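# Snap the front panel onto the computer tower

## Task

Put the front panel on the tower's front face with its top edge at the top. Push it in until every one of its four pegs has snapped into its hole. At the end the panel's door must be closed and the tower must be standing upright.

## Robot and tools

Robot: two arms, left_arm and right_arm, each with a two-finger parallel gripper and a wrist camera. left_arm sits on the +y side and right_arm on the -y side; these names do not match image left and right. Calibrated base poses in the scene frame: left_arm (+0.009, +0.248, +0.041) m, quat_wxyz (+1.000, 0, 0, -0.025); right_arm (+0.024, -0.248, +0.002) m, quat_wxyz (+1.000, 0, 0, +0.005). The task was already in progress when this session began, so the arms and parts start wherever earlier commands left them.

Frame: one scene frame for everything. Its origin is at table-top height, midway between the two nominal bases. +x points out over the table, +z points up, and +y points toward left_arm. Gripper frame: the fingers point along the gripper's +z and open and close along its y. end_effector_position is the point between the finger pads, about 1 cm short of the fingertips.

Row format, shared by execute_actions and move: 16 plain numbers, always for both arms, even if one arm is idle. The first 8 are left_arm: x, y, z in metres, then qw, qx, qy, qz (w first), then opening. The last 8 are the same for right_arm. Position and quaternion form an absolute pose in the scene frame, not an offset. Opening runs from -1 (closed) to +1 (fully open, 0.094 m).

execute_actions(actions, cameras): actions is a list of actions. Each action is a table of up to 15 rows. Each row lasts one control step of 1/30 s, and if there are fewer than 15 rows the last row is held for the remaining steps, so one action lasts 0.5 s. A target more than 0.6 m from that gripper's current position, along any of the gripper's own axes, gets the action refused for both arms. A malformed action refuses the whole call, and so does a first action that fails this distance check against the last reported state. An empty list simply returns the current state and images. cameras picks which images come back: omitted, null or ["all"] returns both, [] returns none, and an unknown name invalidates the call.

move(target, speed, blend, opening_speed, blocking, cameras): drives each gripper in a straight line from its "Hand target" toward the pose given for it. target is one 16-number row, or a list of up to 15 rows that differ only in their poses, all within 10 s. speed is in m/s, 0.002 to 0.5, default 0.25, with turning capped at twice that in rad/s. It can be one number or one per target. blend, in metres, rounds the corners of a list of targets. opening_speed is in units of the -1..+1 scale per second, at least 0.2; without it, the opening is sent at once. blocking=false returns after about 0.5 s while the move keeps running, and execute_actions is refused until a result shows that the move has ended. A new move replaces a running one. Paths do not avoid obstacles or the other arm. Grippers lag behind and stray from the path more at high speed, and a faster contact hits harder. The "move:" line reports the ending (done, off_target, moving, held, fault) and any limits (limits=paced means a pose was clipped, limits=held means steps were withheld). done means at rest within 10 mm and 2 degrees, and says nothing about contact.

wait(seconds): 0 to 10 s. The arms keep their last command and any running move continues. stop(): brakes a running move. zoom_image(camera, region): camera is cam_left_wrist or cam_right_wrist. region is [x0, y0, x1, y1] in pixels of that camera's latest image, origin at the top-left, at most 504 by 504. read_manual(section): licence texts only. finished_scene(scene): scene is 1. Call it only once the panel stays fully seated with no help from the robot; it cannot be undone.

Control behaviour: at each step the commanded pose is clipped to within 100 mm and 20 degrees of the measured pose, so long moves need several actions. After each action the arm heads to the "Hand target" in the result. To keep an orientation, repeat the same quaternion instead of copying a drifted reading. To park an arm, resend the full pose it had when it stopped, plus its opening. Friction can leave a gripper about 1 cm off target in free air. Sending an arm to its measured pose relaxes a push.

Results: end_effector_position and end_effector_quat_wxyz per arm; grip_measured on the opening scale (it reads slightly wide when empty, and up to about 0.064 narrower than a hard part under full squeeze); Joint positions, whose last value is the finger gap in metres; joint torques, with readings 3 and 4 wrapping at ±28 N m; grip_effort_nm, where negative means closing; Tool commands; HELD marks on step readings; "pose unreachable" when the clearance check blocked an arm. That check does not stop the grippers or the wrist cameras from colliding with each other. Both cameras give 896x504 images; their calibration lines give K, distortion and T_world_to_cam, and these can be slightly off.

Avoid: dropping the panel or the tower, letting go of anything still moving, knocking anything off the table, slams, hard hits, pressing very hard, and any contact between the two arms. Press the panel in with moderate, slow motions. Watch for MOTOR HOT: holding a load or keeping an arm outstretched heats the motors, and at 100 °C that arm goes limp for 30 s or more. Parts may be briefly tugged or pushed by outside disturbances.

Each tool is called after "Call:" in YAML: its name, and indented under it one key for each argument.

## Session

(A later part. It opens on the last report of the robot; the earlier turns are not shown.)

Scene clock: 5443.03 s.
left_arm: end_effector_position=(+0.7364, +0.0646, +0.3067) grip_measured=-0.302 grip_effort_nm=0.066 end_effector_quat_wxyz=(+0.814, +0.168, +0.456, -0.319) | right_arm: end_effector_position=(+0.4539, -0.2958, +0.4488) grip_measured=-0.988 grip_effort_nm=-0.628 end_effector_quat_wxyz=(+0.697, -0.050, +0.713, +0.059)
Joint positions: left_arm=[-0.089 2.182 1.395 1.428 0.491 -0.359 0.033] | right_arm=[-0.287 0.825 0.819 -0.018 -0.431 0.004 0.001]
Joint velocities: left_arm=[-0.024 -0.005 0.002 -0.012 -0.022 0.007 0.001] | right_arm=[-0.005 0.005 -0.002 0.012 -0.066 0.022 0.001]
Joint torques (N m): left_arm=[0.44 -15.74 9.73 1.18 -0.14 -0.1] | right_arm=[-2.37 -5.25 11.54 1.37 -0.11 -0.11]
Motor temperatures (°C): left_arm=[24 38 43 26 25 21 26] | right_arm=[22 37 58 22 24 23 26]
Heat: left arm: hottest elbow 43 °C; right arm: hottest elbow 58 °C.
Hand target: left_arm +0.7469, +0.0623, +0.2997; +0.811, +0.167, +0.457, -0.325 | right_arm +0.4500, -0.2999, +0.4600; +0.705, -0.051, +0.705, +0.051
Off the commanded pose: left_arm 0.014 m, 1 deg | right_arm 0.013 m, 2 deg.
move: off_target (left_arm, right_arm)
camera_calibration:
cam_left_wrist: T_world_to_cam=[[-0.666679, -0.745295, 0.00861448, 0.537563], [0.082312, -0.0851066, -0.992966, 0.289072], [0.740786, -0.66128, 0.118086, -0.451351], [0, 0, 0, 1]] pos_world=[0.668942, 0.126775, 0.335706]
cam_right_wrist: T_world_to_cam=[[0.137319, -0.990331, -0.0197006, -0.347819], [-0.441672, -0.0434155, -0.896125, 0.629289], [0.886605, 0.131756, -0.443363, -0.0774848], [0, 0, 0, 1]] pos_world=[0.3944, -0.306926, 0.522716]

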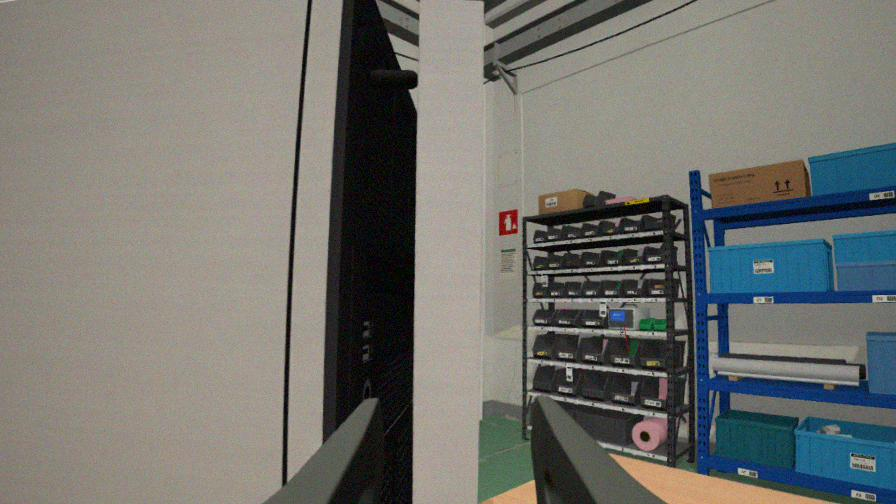

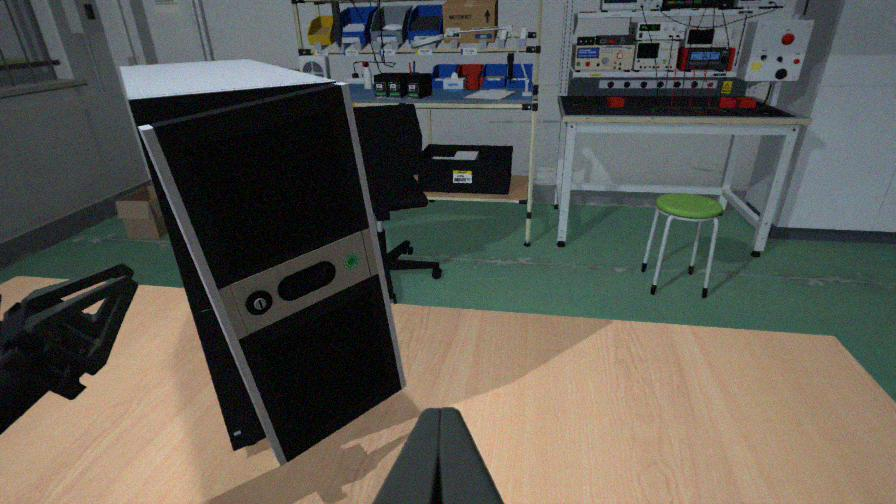

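Call:
move:
  target: [0.802,0.010,0.295,0.812,0.167,0.458,-0.325,-0.3,0.45,-0.30,0.46,0.686,-0.05,0.686,0.05,-1]
  speed: 0.06

Scene clock: 5452.13 s.
left_arm: end_effector_position=(+0.7931, +0.0168, +0.3023) grip_measured=-0.302 grip_effort_nm=0.056 end_effector_quat_wxyz=(+0.810, +0.164, +0.459, -0.327) | right_arm: end_effector_position=(+0.4539, -0.2959, +0.4488) grip_measured=-0.988 grip_effort_nm=-0.632 end_effector_quat_wxyz=(+0.697, -0.050, +0.713, +0.059)
Joint positions: left_arm=[-0.146 2.311 1.643 1.288 0.446 -0.341 0.033] | right_arm=[-0.287 0.825 0.819 -0.018 -0.431 0.004 0.001]
Joint velocities: left_arm=[-0.005 -0.005 0.007 -0.012 -0.051 -0.081 0] | right_arm=[-0.005 -0.005 -0.007 -0.022 -0.037 -0.007 0.001]
Joint torques (N m): left_arm=[-0.32 -17.61 10.55 1.24 -0.33 0.16] | right_arm=[-2.14 -5.01 11.6 1.57 -0.11 -0.11]
Motor temperatures (°C): left_arm=[24 38 43 26 25 21 26] | right_arm=[22 36 57 22 24 23 26]
Heat: left arm: hottest elbow 43 °C; right arm: hottest elbow 57 °C.
Hand target: left_arm +0.8019, +0.0111, +0.2939; +0.811, +0.167, +0.458, -0.324 | right_arm +0.4501, -0.3000, +0.4599; +0.705, -0.051, +0.705, +0.051
Off the commanded pose: left_arm 0.013 m, 1 deg | right_arm 0.013 m, 2 deg.
move: off_target (left_arm, right_arm)
camera_calibration:
cam_left_wrist: T_world_to_cam=[[-0.674919, -0.737418, 0.0264324, 0.540819], [0.0675309, -0.0973995, -0.992952, 0.28785], [0.734795, -0.668377, 0.115535, -0.518814], [0, 0, 0, 1]] pos_world=[0.726793, 0.0800826, 0.331467]
cam_right_wrist: T_world_to_cam=[[0.136941, -0.990383, -0.0197006, -0.347823], [-0.441689, -0.043247, -0.896125, 0.629332], [0.886656, 0.131418, -0.443363, -0.0775699], [0, 0, 0, 1]] pos_world=[0.394378, -0.307067, 0.522716]

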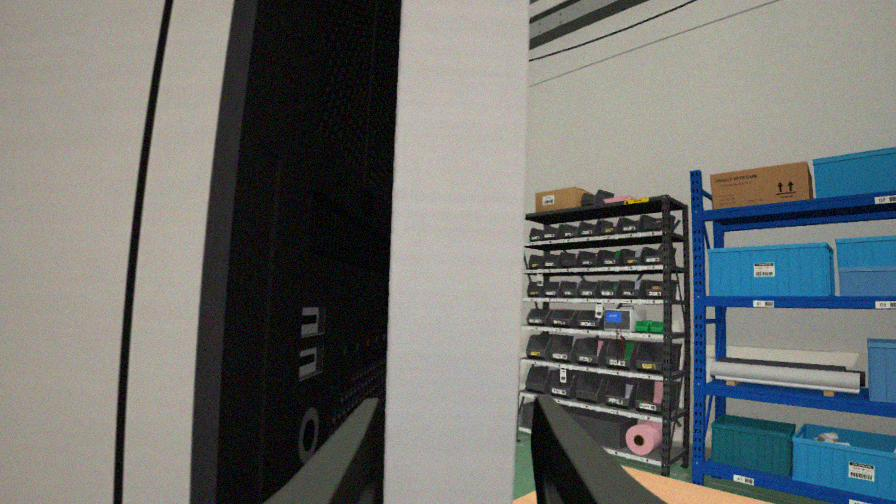

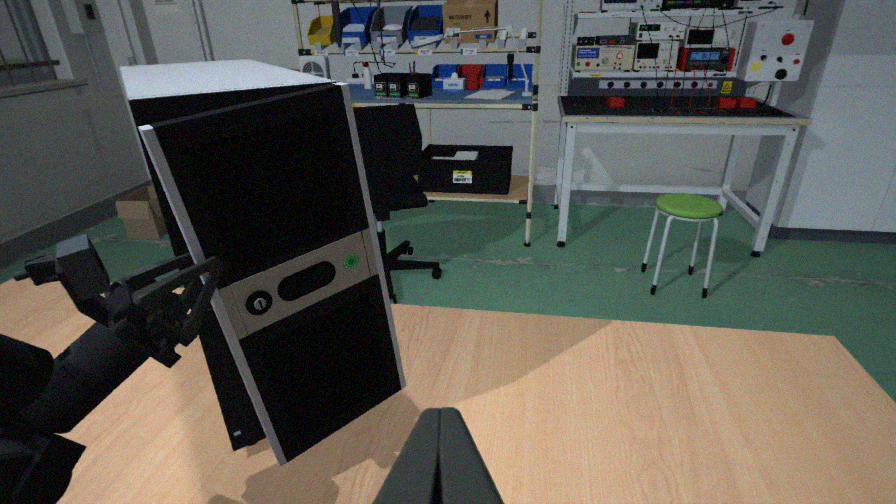

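Call:
move:
  target: [0.802,0.010,0.295,0.812,0.167,0.458,-0.325,-1,0.45,-0.30,0.46,0.686,-0.05,0.686,0.05,-1]
  opening_speed: 0.3
  cameras: []

Call:
move:
  target: [0.802,0.010,0.345,0.793,0.184,0.492,-0.315,-1,0.45,-0.30,0.46,0.686,-0.05,0.686,0.05,-1]
  speed: 0.03

Scene clock: 5464.40 s.
left_arm: end_effector_position=(+0.7935, +0.0171, +0.3026) grip_measured=-0.530 grip_effort_nm=-1.067 end_effector_quat_wxyz=(+0.811, +0.165, +0.458, -0.323) | right_arm: end_effector_position=(+0.4539, -0.2959, +0.4488) grip_measured=-0.988 grip_effort_nm=-0.632 end_effector_quat_wxyz=(+0.697, -0.050, +0.713, +0.059)
Joint positions: left_arm=[-0.146 2.311 1.644 1.288 0.444 -0.331 0.022] | right_arm=[-0.287 0.825 0.819 -0.018 -0.431 0.004 0.001]
Joint velocities: left_arm=[-0.005 -0.005 0.007 -0.012 -0.022 -0.11 0.001] | right_arm=[0.005 0.005 -0.002 -0.012 -0.037 0.022 0]
Joint torques (N m): left_arm=[-0.38 -17.85 10.39 1.29 -0.29 0.04] | right_arm=[-2.2 -5.07 11.63 1.54 -0.1 -0.09]
Motor temperatures (°C): left_arm=[24 37 43 26 25 21 26] | right_arm=[22 36 57 22 24 23 26]
Heat: left arm: hottest elbow 43 °C; right arm: hottest elbow 57 °C.
Hand target: left_arm +0.8010, +0.0103, +0.2948; +0.811, +0.167, +0.458, -0.325 | right_arm +0.4501, -0.2999, +0.4599; +0.705, -0.051, +0.705, +0.051
Off the commanded pose: left_arm 0.013 m, 0 deg | right_arm 0.013 m, 2 deg.
move: off_target (left_arm, right_arm)
No camera images: "cameras" was empty.

Scene clock: 5466.57 s.
left_arm: end_effector_position=(+0.8037, +0.0114, +0.3048) grip_measured=-0.532 grip_effort_nm=-1.062 end_effector_quat_wxyz=(+0.783, +0.186, +0.507, -0.308) | right_arm: end_effector_position=(+0.4539, -0.2959, +0.4488) grip_measured=-0.988 grip_effort_nm=-0.632 end_effector_quat_wxyz=(+0.697, -0.050, +0.713, +0.059)
Joint positions: left_arm=[-0.144 2.259 1.636 1.113 0.48 -0.266 0.022] | right_arm=[-0.287 0.825 0.819 -0.018 -0.431 0.004 0.001]
Joint velocities: left_arm=[-0.005 0.005 -0.002 -0.002 -0.051 0.037 0] | right_arm=[-0.005 -0.005 -0.012 -0.002 0.007 0.007 -0.001]
Joint torques (N m): left_arm=[0.03 -23.06 9.35 1.06 -0.26 -0.13] | right_arm=[-2.02 -5.13 11.49 1.61 -0.1 -0.09]
Motor temperatures (°C): left_arm=[24 38 43 26 25 21 26] | right_arm=[22 36 57 22 24 23 26]
Heat: left arm: hottest elbow 43 °C; right arm: hottest elbow 57 °C.
Hand target: left_arm +0.8014, +0.0104, +0.3439; +0.791, +0.184, +0.491, -0.314 | right_arm +0.4501, -0.2999, +0.4599; +0.705, -0.051, +0.705, +0.051
Off the commanded pose: left_arm 0.040 m, 2 deg | right_arm 0.013 m, 2 deg.
move: off_target (left_arm, right_arm)
camera_calibration:
cam_left_wrist: T_world_to_cam=[[-0.666464, -0.745435, 0.012328, 0.541465], [-0.0127325, -0.00515272, -0.999906, 0.354652], [0.745428, -0.666559, -0.00605717, -0.501986], [0, 0, 0, 1]] pos_world=[0.739577, 0.070851, 0.344903]
cam_right_wrist: T_world_to_cam=[[0.136941, -0.990383, -0.0197006, -0.347823], [-0.441689, -0.043247, -0.896125, 0.629332], [0.886656, 0.131418, -0.443363, -0.0775699], [0, 0, 0, 1]] pos_world=[0.394378, -0.307067, 0.522716]

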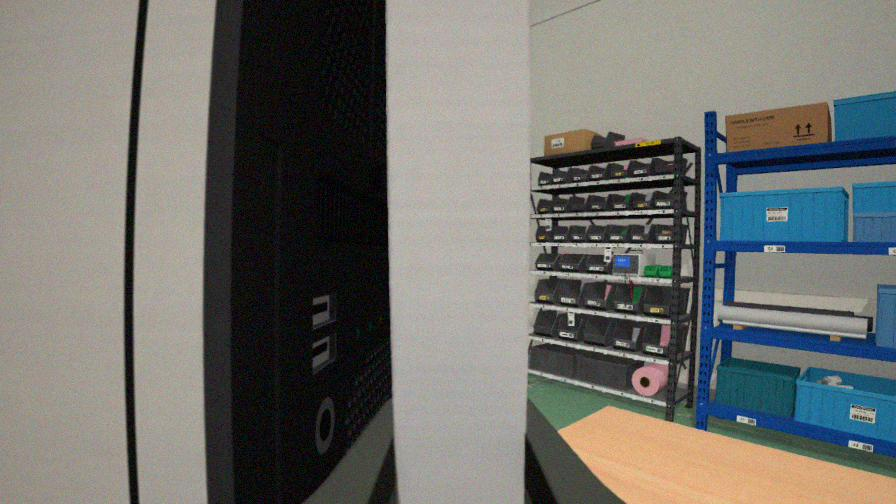

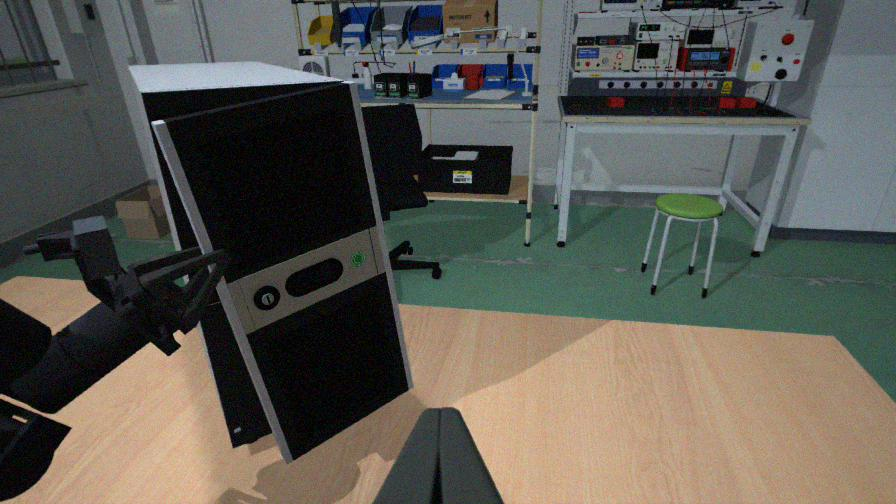

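Call:
move:
  target: [0.792,0.028,0.365,0.793,0.184,0.492,-0.315,-1,0.45,-0.30,0.46,0.686,-0.05,0.686,0.05,-1]
  speed: 0.03
  cameras: ["cam_right_wrist"]

Call:
zoom_image:
  camera: "cam_right_wrist"
  region: [50, 0, 550, 500]

Scene clock: 5472.50 s.
left_arm: end_effector_position=(+0.7934, +0.0212, +0.3101) grip_measured=-0.532 grip_effort_nm=-1.053 end_effector_quat_wxyz=(+0.777, +0.190, +0.515, -0.308) | right_arm: end_effector_position=(+0.4539, -0.2959, +0.4488) grip_measured=-0.988 grip_effort_nm=-0.642 end_effector_quat_wxyz=(+0.697, -0.050, +0.713, +0.059)
Joint positions: left_arm=[-0.13 2.213 1.582 1.1 0.501 -0.262 0.022] | right_arm=[-0.287 0.825 0.819 -0.018 -0.431 0.004 0.001]
Joint velocities: left_arm=[-0.005 -0.015 -0.002 -0.022 -0.007 -0.037 -0.001] | right_arm=[-0.015 -0.005 0.002 0.007 -0.022 -0.007 -0.001]
Joint torques (N m): left_arm=[0.79 -23.82 9.84 1.42 -0.36 -0.31] | right_arm=[-2.08 -5.36 11.58 1.58 -0.11 -0.1]
Motor temperatures (°C): left_arm=[24 38 44 26 25 22 27] | right_arm=[22 35 56 22 24 23 26]
Heat: left arm: hottest elbow 44 °C; right arm: hottest elbow 56 °C.
Hand target: left_arm +0.7905, +0.0281, +0.3644; +0.792, +0.184, +0.490, -0.315 | right_arm +0.4501, -0.2999, +0.4599; +0.705, -0.051, +0.705, +0.051
Off the commanded pose: left_arm 0.055 m, 3 deg | right_arm 0.013 m, 2 deg.
move: off_target (left_arm, right_arm)
camera_calibration:
cam_right_wrist: T_world_to_cam=[[0.136941, -0.990383, -0.0197006, -0.347823], [-0.441689, -0.043247, -0.896125, 0.629332], [0.886656, 0.131418, -0.443363, -0.0775699], [0, 0, 0, 1]] pos_world=[0.394378, -0.307067, 0.522716]
Images, in order (width x height): cam_right_wrist 896x504.

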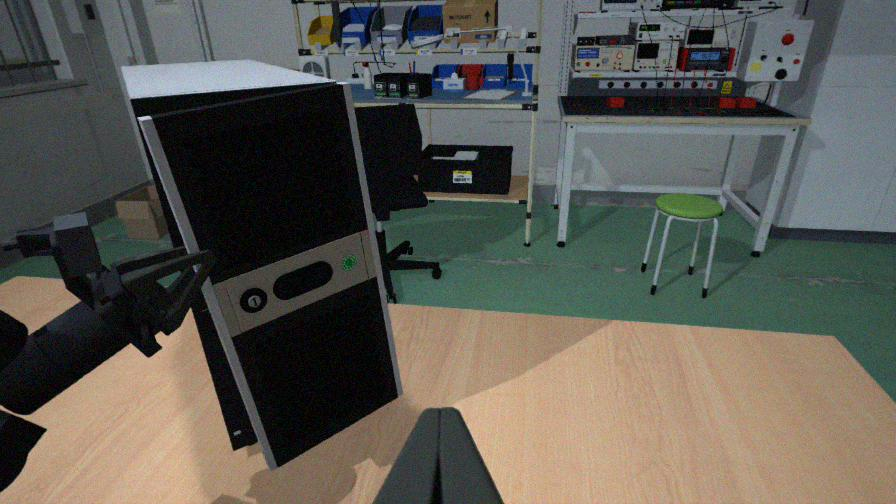

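Scaled by 1.008 from the camera's 896x504 image, which has a finer 1280x720 frame.

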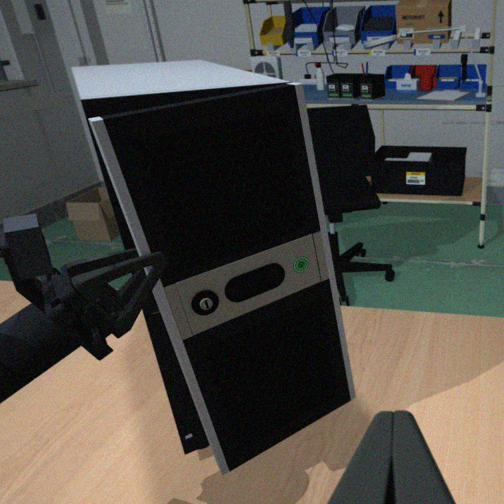

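Call:
move:
  target: [0.792,0.028,0.378,0.793,0.184,0.492,-0.315,-1,0.45,-0.30,0.46,0.686,-0.05,0.686,0.05,-1]
  speed: 0.05

Call:
zoom_image:
  camera: "cam_right_wrist"
  region: [50, 0, 550, 500]

Call:
zoom_image:
  camera: "cam_left_wrist"
  region: [200, 0, 700, 500]

Scene clock: 5496.53 s.
left_arm: end_effector_position=(+0.7932, +0.0210, +0.3133) grip_measured=-0.532 grip_effort_nm=-1.062 end_effector_quat_wxyz=(+0.772, +0.189, +0.522, -0.309) | right_arm: end_effector_position=(+0.4539, -0.2959, +0.4488) grip_measured=-0.988 grip_effort_nm=-0.637 end_effector_quat_wxyz=(+0.697, -0.050, +0.713, +0.059)
Joint positions: left_arm=[-0.13 2.198 1.576 1.074 0.502 -0.262 0.022] | right_arm=[-0.287 0.825 0.819 -0.018 -0.431 0.004 0.001]
Joint velocities: left_arm=[0.015 0.005 -0.012 -0.012 0.007 -0.007 -0.001] | right_arm=[-0.005 -0.015 0.002 -0.002 -0.066 -0.037 -0.001]
Joint torques (N m): left_arm=[0.32 -24.29 10.41 1.58 -0.4 -0.3] | right_arm=[-1.85 -5.3 11.38 1.55 -0.09 -0.06]
Motor temperatures (°C): left_arm=[24 39 45 26 25 22 27] | right_arm=[22 35 55 22 24 23 26]
Heat: left arm: hottest elbow 45 °C; right arm: hottest elbow 55 °C.
Hand target: left_arm +0.7896, +0.0281, +0.3765; +0.791, +0.184, +0.491, -0.315 | right_arm +0.4501, -0.2999, +0.4599; +0.705, -0.051, +0.705, +0.051
Off the commanded pose: left_arm 0.065 m, 4 deg | right_arm 0.013 m, 2 deg.
move: off_target (left_arm, right_arm)
camera_calibration:
cam_left_wrist: T_world_to_cam=[[-0.669867, -0.742195, 0.0206313, 0.541563], [-0.0469377, 0.0145994, -0.998791, 0.389476], [0.740996, -0.670025, -0.0446165, -0.472009], [0, 0, 0, 1]] pos_world=[0.730813, 0.0800012, 0.356773]
cam_right_wrist: T_world_to_cam=[[0.136941, -0.990383, -0.0197006, -0.347823], [-0.441689, -0.043247, -0.896125, 0.629332], [0.886656, 0.131418, -0.443363, -0.0775699], [0, 0, 0, 1]] pos_world=[0.394378, -0.307067, 0.522716]

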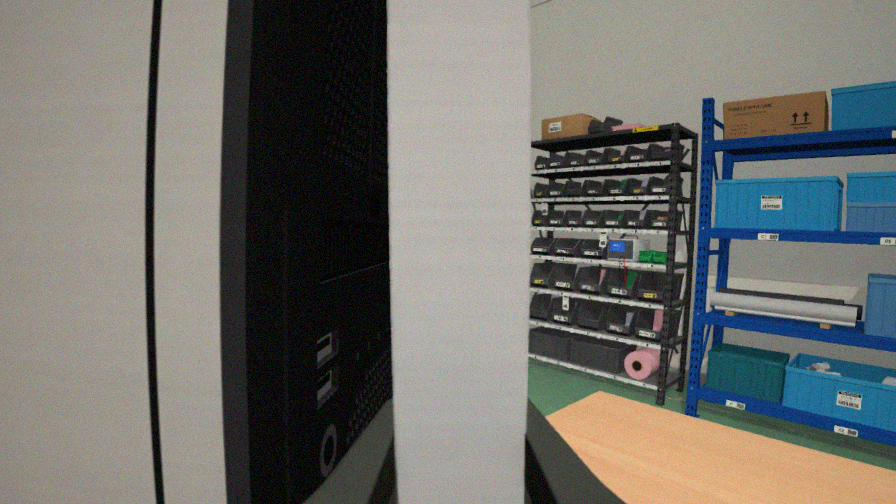

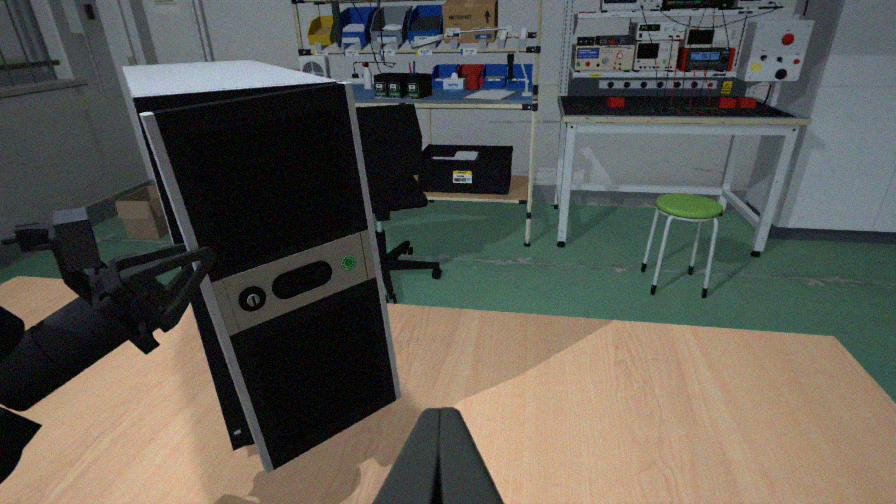

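Scaled by 1.008 from the camera's 896x504 image, which has a finer 1280x720 frame.

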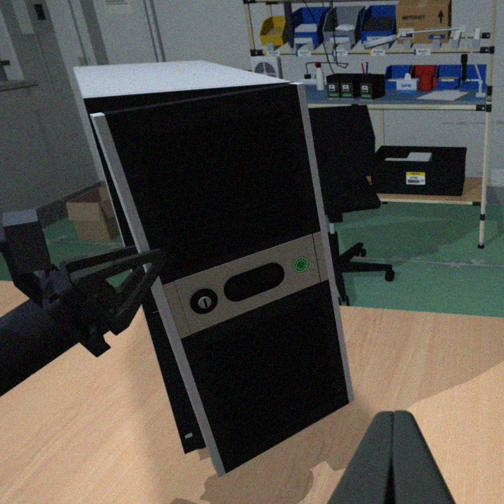

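Scaled by 1.008 from the camera's 896x504 image, which has a finer 1280x720 frame.

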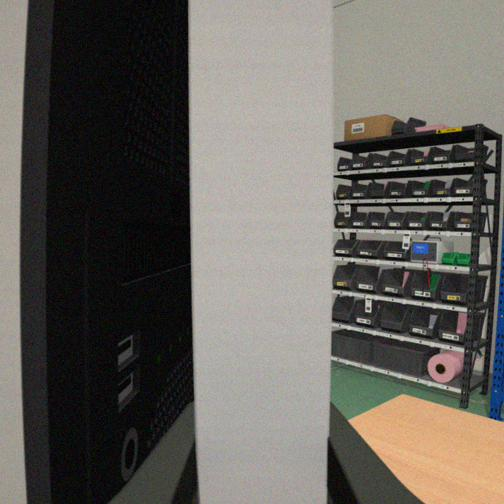

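Call:
move:
  target: [0.792,0.028,0.405,0.793,0.184,0.492,-0.315,-1,0.45,-0.30,0.46,0.686,-0.05,0.686,0.05,-1]
  speed: 0.05

Call:
zoom_image:
  camera: "cam_right_wrist"
  region: [50, 0, 550, 500]

Scene clock: 5516.30 s.
left_arm: end_effector_position=(+0.7946, +0.0207, +0.3226) grip_measured=-0.532 grip_effort_nm=-1.062 end_effector_quat_wxyz=(+0.763, +0.188, +0.535, -0.311) | right_arm: end_effector_position=(+0.4539, -0.2959, +0.4488) grip_measured=-0.988 grip_effort_nm=-0.632 end_effector_quat_wxyz=(+0.697, -0.050, +0.713, +0.059)
Joint positions: left_arm=[-0.13 2.171 1.576 1.015 0.505 -0.262 0.022] | right_arm=[-0.287 0.825 0.819 -0.018 -0.431 0.004 0.001]
Joint velocities: left_arm=[0.015 0.005 0.007 -0.012 0.022 -0.022 0] | right_arm=[-0.005 -0.005 0.012 0.002 0.022 -0.007 0.001]
Joint torques (N m): left_arm=[0.26 -24.88 11.51 1.99 -0.48 -0.3] | right_arm=[-1.85 -5.6 11.48 1.57 -0.13 -0.14]
Motor temperatures (°C): left_arm=[24 39 46 26 25 22 27] | right_arm=[22 34 55 22 24 23 26]
Heat: left arm: hottest elbow 46 °C; right arm: hottest elbow 55 °C.
Hand target: left_arm +0.7881, +0.0287, +0.4031; +0.792, +0.184, +0.491, -0.315 | right_arm +0.4501, -0.2999, +0.4599; +0.705, -0.051, +0.705, +0.051
Off the commanded pose: left_arm 0.083 m, 6 deg | right_arm 0.013 m, 2 deg.
move: off_target (left_arm, right_arm)
camera_calibration:
cam_left_wrist: T_world_to_cam=[[-0.670484, -0.741023, 0.0365595, 0.537388], [-0.0781601, 0.0215458, -0.996708, 0.422812], [0.737796, -0.671134, -0.0723645, -0.461363], [0, 0, 0, 1]] pos_world=[0.733748, 0.0794709, 0.368387]
cam_right_wrist: T_world_to_cam=[[0.136941, -0.990383, -0.0197006, -0.347823], [-0.441689, -0.043247, -0.896125, 0.629332], [0.886656, 0.131418, -0.443363, -0.0775699], [0, 0, 0, 1]] pos_world=[0.394378, -0.307067, 0.522716]

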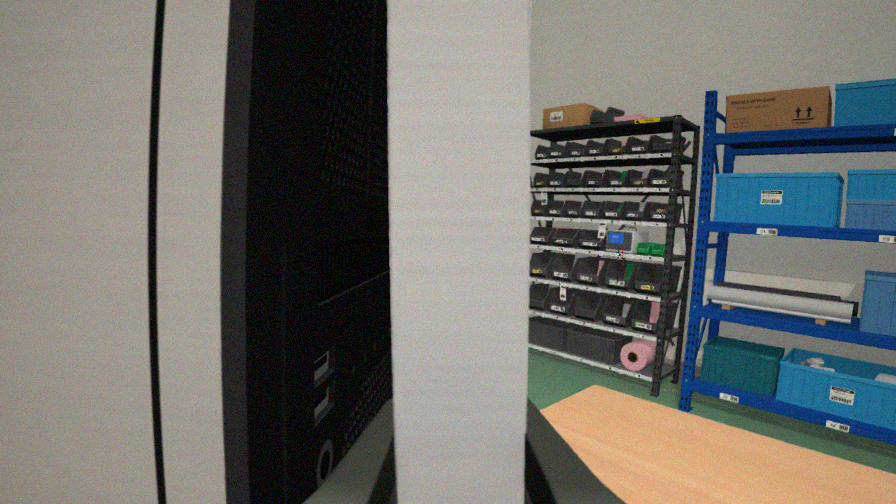

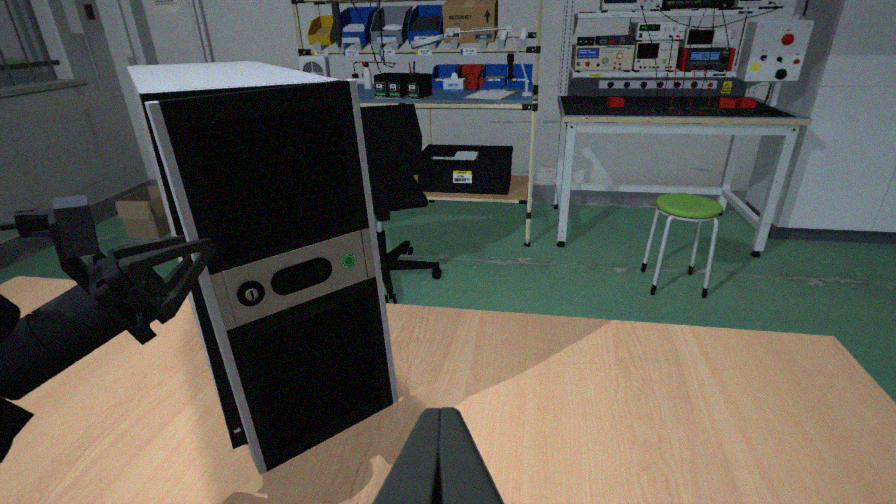

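Scaled by 1.008 from the camera's 896x504 image, which has a finer 1280x720 frame.

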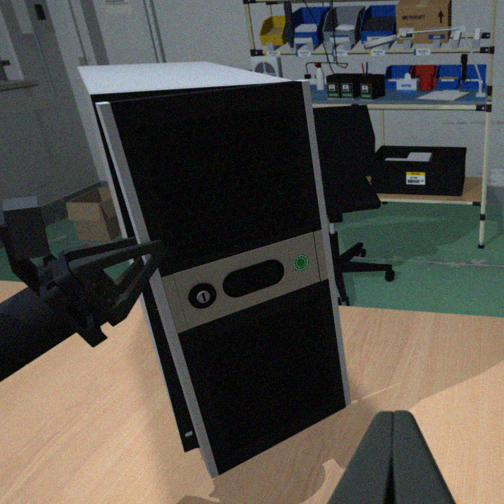

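Call:
move:
  target:
    - [0.792,0.028,0.405,0.793,0.184,0.492,-0.315,-1,0.63,-0.28,0.56,0.38,0.2,0.7,0.5,-1]
    - [0.792,0.028,0.405,0.793,0.184,0.492,-0.315,-1,0.75,-0.36,0.45,0.164,0.17,0.696,0.677,-1]
    - [0.792,0.028,0.405,0.793,0.184,0.492,-0.315,-1,0.90,-0.317,0.39,0.15,0.16,0.67,0.71,-1]
  blend: 0.04

Call:
zoom_image:
  camera: "cam_right_wrist"
  region: [200, 0, 700, 500]

Scene clock: 5535.23 s.
left_arm: end_effector_position=(+0.7922, +0.0229, +0.3255) grip_measured=-0.532 grip_effort_nm=-1.062 end_effector_quat_wxyz=(+0.761, +0.192, +0.535, -0.315) | right_arm: end_effector_position=(+0.9056, -0.3129, +0.3813) grip_measured=-0.988 grip_effort_nm=-0.637 end_effector_quat_wxyz=(+0.159, +0.193, +0.657, +0.712)
Joint positions: left_arm=[-0.125 2.163 1.571 1.015 0.522 -0.268 0.022] | right_arm=[-0.273 2.623 2.863 0.018 -1.32 1.887 0.001]
Joint velocities: left_arm=[-0.005 -0.005 0.002 0.022 0.037 0.081 0.001] | right_arm=[0.005 -0.015 -0.017 -0.002 0.022 -0.022 -0.001]
Joint torques (N m): left_arm=[0.09 -24.23 11.71 1.92 -1.25 -0.29] | right_arm=[-1.44 -25.05 14.79 1.54 0.35 -0.05]
Motor temperatures (°C): left_arm=[24 42 48 26 25 22 28] | right_arm=[22 35 55 22 24 23 26]
Heat: left arm: hottest elbow 48 °C; right arm: hottest elbow 55 °C.
Hand target: left_arm +0.7874, +0.0288, +0.4030; +0.791, +0.184, +0.491, -0.315 | right_arm +0.9022, -0.3147, +0.3965; +0.174, +0.180, +0.655, +0.713
Off the commanded pose: left_arm 0.080 m, 6 deg | right_arm 0.011 m, 4 deg.
elbow stopped short (right arm): the move would have taken joint 3 (elbow) straighter than the controller allows.
move: off_target (left_arm, right_arm)
camera_calibration:
cam_left_wrist: T_world_to_cam=[[-0.679592, -0.732766, 0.0347607, 0.544954], [-0.0779539, 0.0250186, -0.996643, 0.425182], [0.729437, -0.68002, -0.0741245, -0.45053], [0, 0, 0, 1]] pos_world=[0.732124, 0.0823176, 0.371416]
cam_right_wrist: T_world_to_cam=[[-0.0410286, 0.0754714, -0.996304, 0.439254], [-0.996974, 0.0627956, 0.0458131, 0.94442], [0.0660211, 0.995169, 0.0726666, 0.310913], [0, 0, 0, 1]] pos_world=[0.939057, -0.401868, 0.371771]

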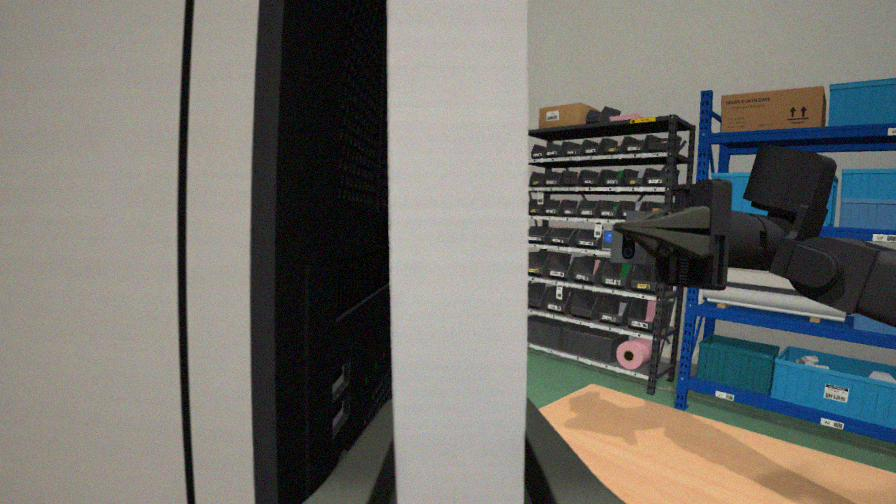

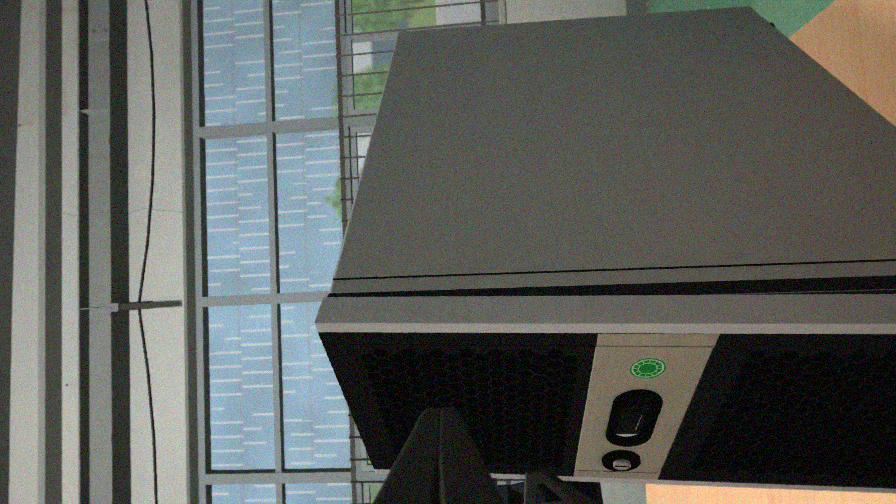

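Scaled by 1.008 from the camera's 896x504 image, which has a finer 1280x720 frame.

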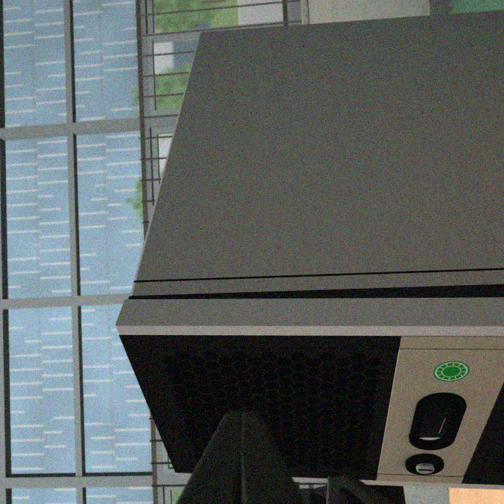

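Call:
move:
  target:
    - [0.772,0.051,0.395,0.793,0.184,0.492,-0.315,-1,0.74,-0.33,0.46,0.164,0.17,0.696,0.677,-1]
    - [0.772,0.051,0.395,0.793,0.184,0.492,-0.315,-1,0.62,-0.24,0.58,0.38,0.15,0.75,0.4,-1]
    - [0.772,0.051,0.395,0.793,0.184,0.492,-0.315,-1,0.45,-0.30,0.46,0.686,-0.05,0.686,0.05,-1]
  blend: 0.04

Call:
zoom_image:
  camera: "cam_right_wrist"
  region: [50, 0, 550, 500]

Scene clock: 5558.40 s.
left_arm: end_effector_position=(+0.7821, +0.0312, +0.3253) grip_measured=-0.532 grip_effort_nm=-1.062 end_effector_quat_wxyz=(+0.754, +0.184, +0.540, -0.324) | right_arm: end_effector_position=(+0.4488, -0.2975, +0.4464) grip_measured=-0.988 grip_effort_nm=-0.628 end_effector_quat_wxyz=(+0.695, -0.049, +0.715, +0.061)
Joint positions: left_arm=[-0.115 2.135 1.523 1.028 0.53 -0.298 0.022] | right_arm=[-0.298 0.811 0.81 -0.028 -0.442 0.006 0.001]
Joint velocities: left_arm=[0.015 -0.005 -0.012 -0.002 0.022 0.037 0] | right_arm=[-0.005 0.005 0.007 0.012 0.051 -0.066 0]
Joint torques (N m): left_arm=[1.73 -23.94 9.16 3.62 -0.62 -0.13] | right_arm=[-2.49 -5.01 10.58 2.17 -0.12 -0.18]
Motor temperatures (°C): left_arm=[24 43 48 26 26 22 28] | right_arm=[22 39 55 22 24 23 26]
Heat: left arm: hottest elbow 48 °C; right arm: hottest elbow 55 °C.
Hand target: left_arm +0.7718, +0.0497, +0.3934; +0.791, +0.184, +0.491, -0.315 | right_arm +0.4458, -0.3017, +0.4530; +0.704, -0.053, +0.707, +0.049
Off the commanded pose: left_arm 0.073 m, 7 deg | right_arm 0.014 m, 2 deg.
move: off_target (left_arm, right_arm)
camera_calibration:
cam_left_wrist: T_world_to_cam=[[-0.684448, -0.726334, 0.0630006, 0.53856], [-0.101496, 0.00935722, -0.994792, 0.442365], [0.721962, -0.687278, -0.0801248, -0.429466], [0, 0, 0, 1]] pos_world=[0.723573, 0.091873, 0.37172]
cam_right_wrist: T_world_to_cam=[[0.136767, -0.990308, -0.0241916, -0.346567], [-0.446803, -0.0398733, -0.893743, 0.627086], [0.884116, 0.133043, -0.447926, -0.0702718], [0, 0, 0, 1]] pos_world=[0.389711, -0.308854, 0.520593]

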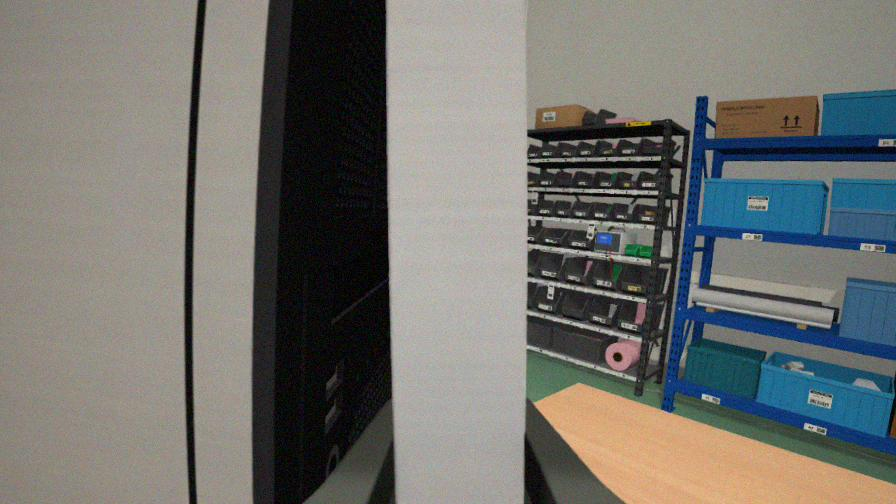

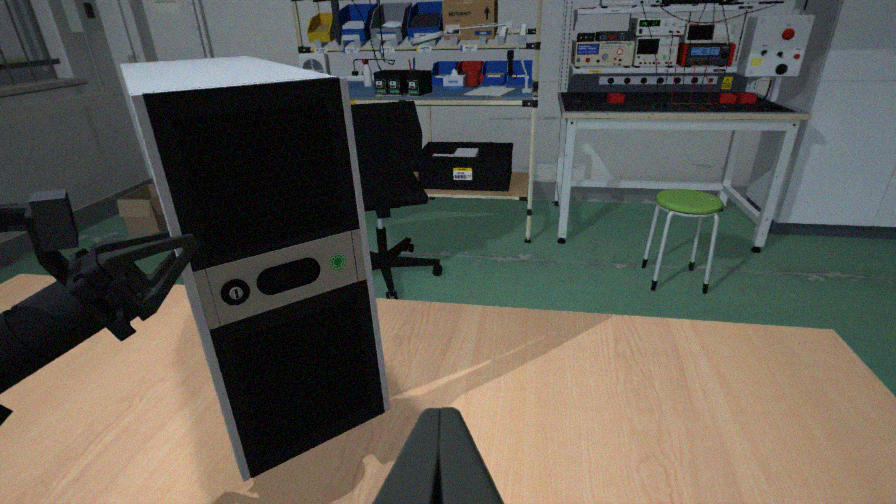

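Scaled by 1.008 from the camera's 896x504 image, which has a finer 1280x720 frame.

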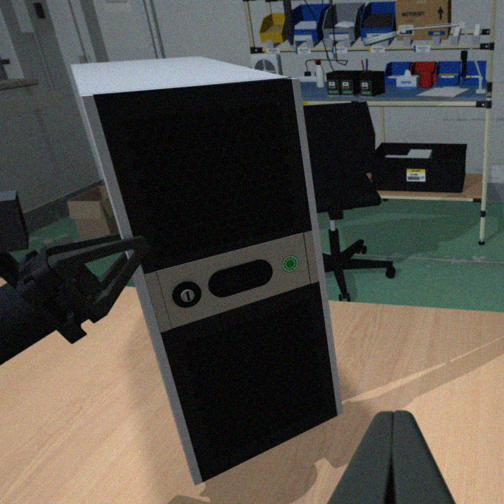

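Call:
move:
  target:
    - [0.772,0.051,0.395,0.793,0.184,0.492,-0.315,-1,0.66,-0.17,0.54,0.3124,0.3224,0.64,0.6227,-1]
    - [0.772,0.051,0.395,0.793,0.184,0.492,-0.315,-1,0.77,-0.19,0.36,0.3124,0.3224,0.64,0.6227,-1]
    - [0.772,0.051,0.395,0.793,0.184,0.492,-0.315,-1,0.81,-0.165,0.24,0.3124,0.3224,0.64,0.6227,-1]
  blend: 0.03
  cameras: ["cam_right_wrist"]

Call:
move:
  target:
    - [0.772,0.051,0.395,0.793,0.184,0.492,-0.315,-1,0.84,-0.12,0.24,0.3124,0.3224,0.64,0.6227,-1]
    - [0.772,0.051,0.395,0.793,0.184,0.492,-0.315,-1,0.902,-0.062,0.24,0.3124,0.3224,0.64,0.6227,-1]
  speed: 0.05

Scene clock: 5579.23 s.
left_arm: end_effector_position=(+0.7821, +0.0312, +0.3253) grip_measured=-0.532 grip_effort_nm=-1.072 end_effector_quat_wxyz=(+0.754, +0.184, +0.540, -0.324) | right_arm: end_effector_position=(+0.8049, -0.1696, +0.2239) grip_measured=-0.988 grip_effort_nm=-0.628 end_effector_quat_wxyz=(+0.304, +0.333, +0.649, +0.613)
Joint positions: left_arm=[-0.115 2.135 1.523 1.028 0.53 -0.298 0.022] | right_arm=[-0.047 2.017 1.455 0.48 -0.671 1.533 0.001]
Joint velocities: left_arm=[-0.015 -0.015 -0.012 0.002 0.037 0.051 -0.001] | right_arm=[-0.005 -0.005 -0.007 0.012 -0.037 -0.022 0]
Joint torques (N m): left_arm=[1.73 -24 9.13 3.49 -0.62 -0.12] | right_arm=[-0.21 -20.48 11.21 2.06 0.13 0.01]
Motor temperatures (°C): left_arm=[24 44 47 26 26 22 28] | right_arm=[22 37 54 22 24 23 26]
Heat: left arm: hottest elbow 47 °C; right arm: hottest elbow 54 °C.
Hand target: left_arm +0.7719, +0.0498, +0.3932; +0.791, +0.184, +0.491, -0.315 | right_arm +0.8092, -0.1643, +0.2437; +0.313, +0.322, +0.641, +0.622
Off the commanded pose: left_arm 0.073 m, 7 deg | right_arm 0.018 m, 2 deg.
move: off_target (left_arm, right_arm)
camera_calibration:
cam_right_wrist: T_world_to_cam=[[-0.0761483, -0.0331731, -0.996545, 0.277358], [-0.877107, 0.477567, 0.0511245, 0.814954], [0.474221, 0.877969, -0.0654622, -0.131173], [0, 0, 0, 1]] pos_world=[0.798127, -0.264829, 0.226149]
Images, in order (width x height): cam_right_wrist 896x504.

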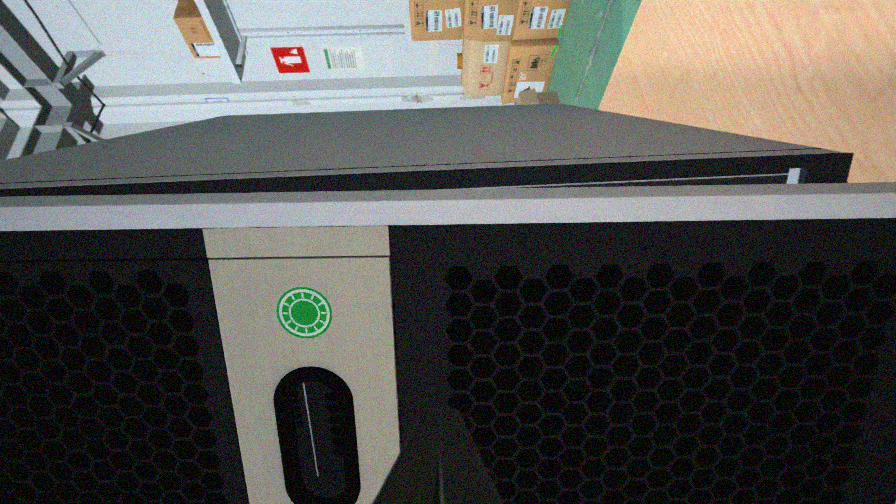

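Scene clock: 5582.43 s.
left_arm: end_effector_position=(+0.7831, +0.0333, +0.3256) grip_measured=-0.532 grip_effort_nm=-1.067 end_effector_quat_wxyz=(+0.761, +0.191, +0.537, -0.309) | right_arm: end_effector_position=(+0.8746, -0.1004, +0.2225) grip_measured=-0.988 grip_effort_nm=-0.632 end_effector_quat_wxyz=(+0.305, +0.340, +0.649, +0.608)
Joint positions: left_arm=[-0.114 2.135 1.523 1.028 0.524 -0.262 0.022] | right_arm=[0.056 2.179 1.739 0.353 -0.555 1.542 0.001]
Joint velocities: left_arm=[-0.015 -0.015 -0.012 -0.012 -0.037 -0.081 0] | right_arm=[-0.005 0.015 0.002 -0.002 -0.066 0.081 -0.001]
Joint torques (N m): left_arm=[1.44 -23.82 9.26 3.54 -0.21 -0.44] | right_arm=[1.67 -18.14 19.64 1.63 1.24 0.04]
Motor temperatures (°C): left_arm=[24 44 47 26 26 22 28] | right_arm=[22 37 55 22 24 23 26]
Heat: left arm: hottest elbow 47 °C; right arm: hottest elbow 55 °C.
Hand target: left_arm +0.7721, +0.0498, +0.3931; +0.791, +0.185, +0.491, -0.314 | right_arm +0.8930, -0.0635, +0.2400; +0.313, +0.323, +0.640, +0.623
Off the commanded pose: left_arm 0.073 m, 6 deg | right_arm 0.050 m, 3 deg.
move: off_target (left_arm, right_arm)
camera_calibration:
cam_left_wrist: T_world_to_cam=[[-0.670916, -0.740843, 0.0319897, 0.540694], [-0.0802258, 0.0296315, -0.996336, 0.425844], [0.737181, -0.671025, -0.0793149, -0.441479], [0, 0, 0, 1]] pos_world=[0.722373, 0.0917075, 0.371971]
cam_right_wrist: T_world_to_cam=[[-0.0869337, -0.0342424, -0.995625, 0.292678], [-0.870516, 0.488566, 0.0592064, 0.836637], [0.484402, 0.871855, -0.0722815, -0.233061], [0, 0, 0, 1]] pos_world=[0.866644, -0.195536, 0.225017]

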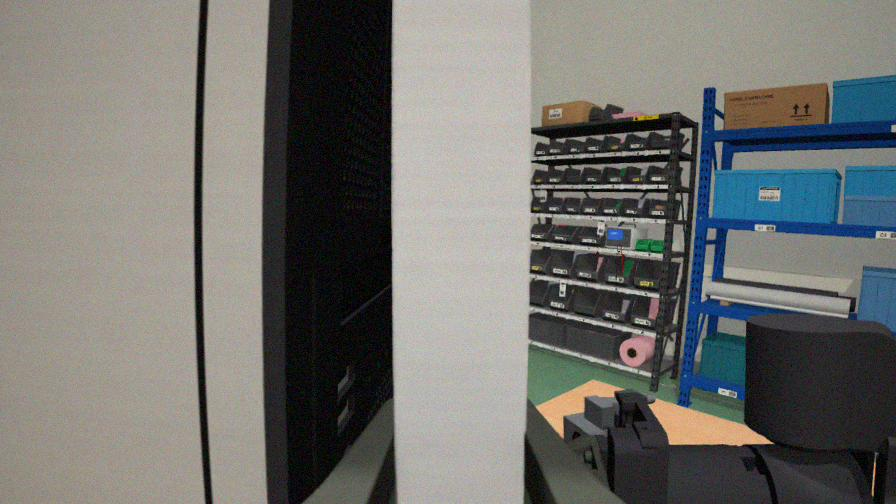

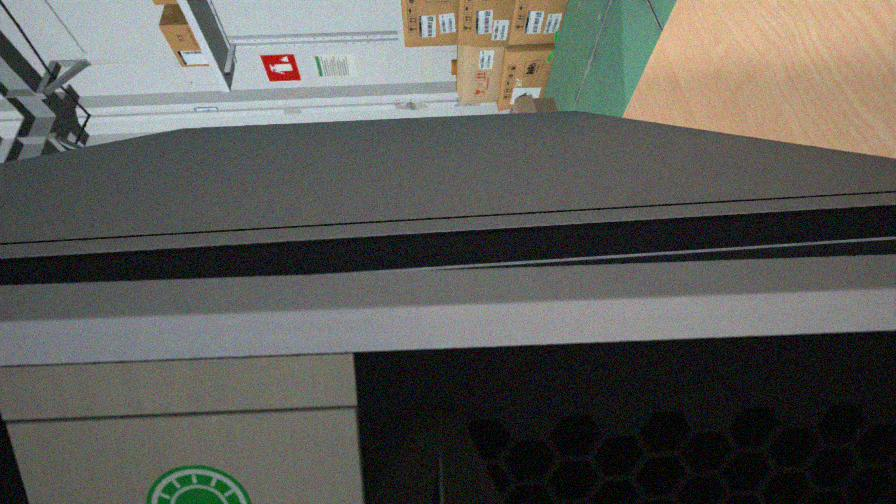

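Call:
move:
  target:
    - [0.772,0.051,0.395,0.793,0.184,0.492,-0.315,-1,0.925,-0.035,0.22,0.3124,0.3224,0.64,0.6227,-1]
    - [0.772,0.051,0.395,0.793,0.184,0.492,-0.315,-1,0.935,-0.025,0.20,0.3124,0.3224,0.64,0.6227,-1]
  speed: 0.05

Scene clock: 5589.93 s.
left_arm: end_effector_position=(+0.7802, +0.0403, +0.3423) grip_measured=-0.532 grip_effort_nm=-1.067 end_effector_quat_wxyz=(+0.771, +0.190, +0.526, -0.305) | right_arm: end_effector_position=(+0.9264, -0.0939, +0.1931) grip_measured=-0.988 grip_effort_nm=-0.628 end_effector_quat_wxyz=(+0.332, +0.352, +0.633, +0.604)
Joint positions: left_arm=[-0.106 2.115 1.52 1.04 0.523 -0.264 0.022] | right_arm=[0.072 2.343 1.938 0.349 -0.477 1.551 0.001]
Joint velocities: left_arm=[0.005 0.005 -0.017 -0.017 0.022 -0.007 0.001] | right_arm=[0.005 -0.005 0.002 -0.017 -0.066 0.022 0]
Joint torques (N m): left_arm=[0.91 -22.3 9.48 3.06 -0.2 -0.44] | right_arm=[3.72 -21.54 16.21 0.77 -0.27 -0.05]
Motor temperatures (°C): left_arm=[24 43 46 26 25 22 28] | right_arm=[22 38 58 22 24 23 26]
Heat: left arm: hottest elbow 46 °C; right arm: hottest elbow 58 °C.
Hand target: left_arm +0.7720, +0.0503, +0.3940; +0.791, +0.184, +0.491, -0.314 | right_arm +0.9252, -0.0273, +0.2006; +0.313, +0.323, +0.640, +0.623
Off the commanded pose: left_arm 0.054 m, 5 deg | right_arm 0.070 m, 5 deg.
move: off_target (left_arm, right_arm)
camera_calibration:
cam_left_wrist: T_world_to_cam=[[-0.665397, -0.746267, 0.0182477, 0.544117], [-0.0527674, 0.0226375, -0.99835, 0.421601], [0.744623, -0.665262, -0.0544415, -0.447853], [0, 0, 0, 1]] pos_world=[0.717782, 0.0985735, 0.386595]
cam_right_wrist: T_world_to_cam=[[-0.0618027, -0.0254879, -0.997763, 0.24609], [-0.839607, 0.541852, 0.0381647, 0.860756], [0.539667, 0.840087, -0.0548877, -0.323404], [0, 0, 0, 1]] pos_world=[0.912437, -0.188442, 0.194938]

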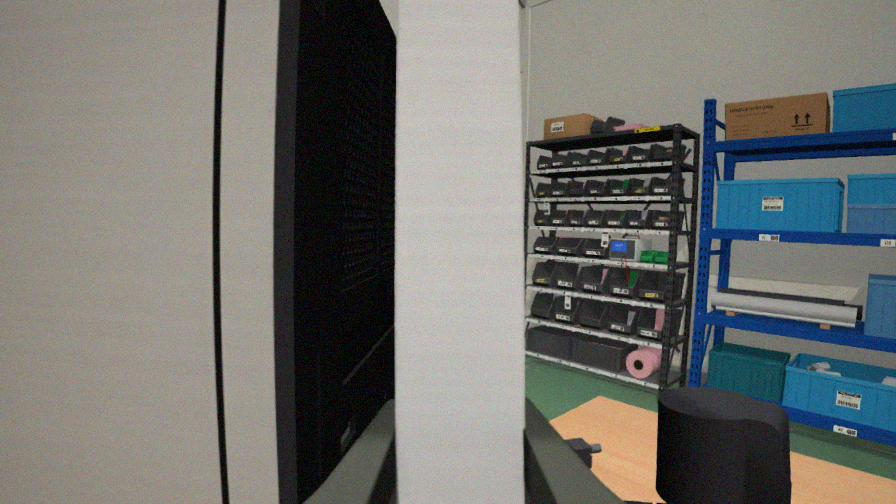

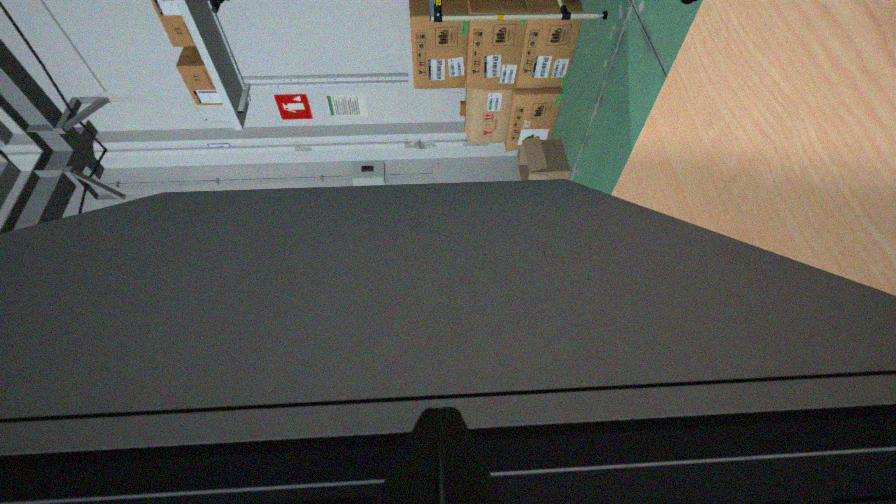

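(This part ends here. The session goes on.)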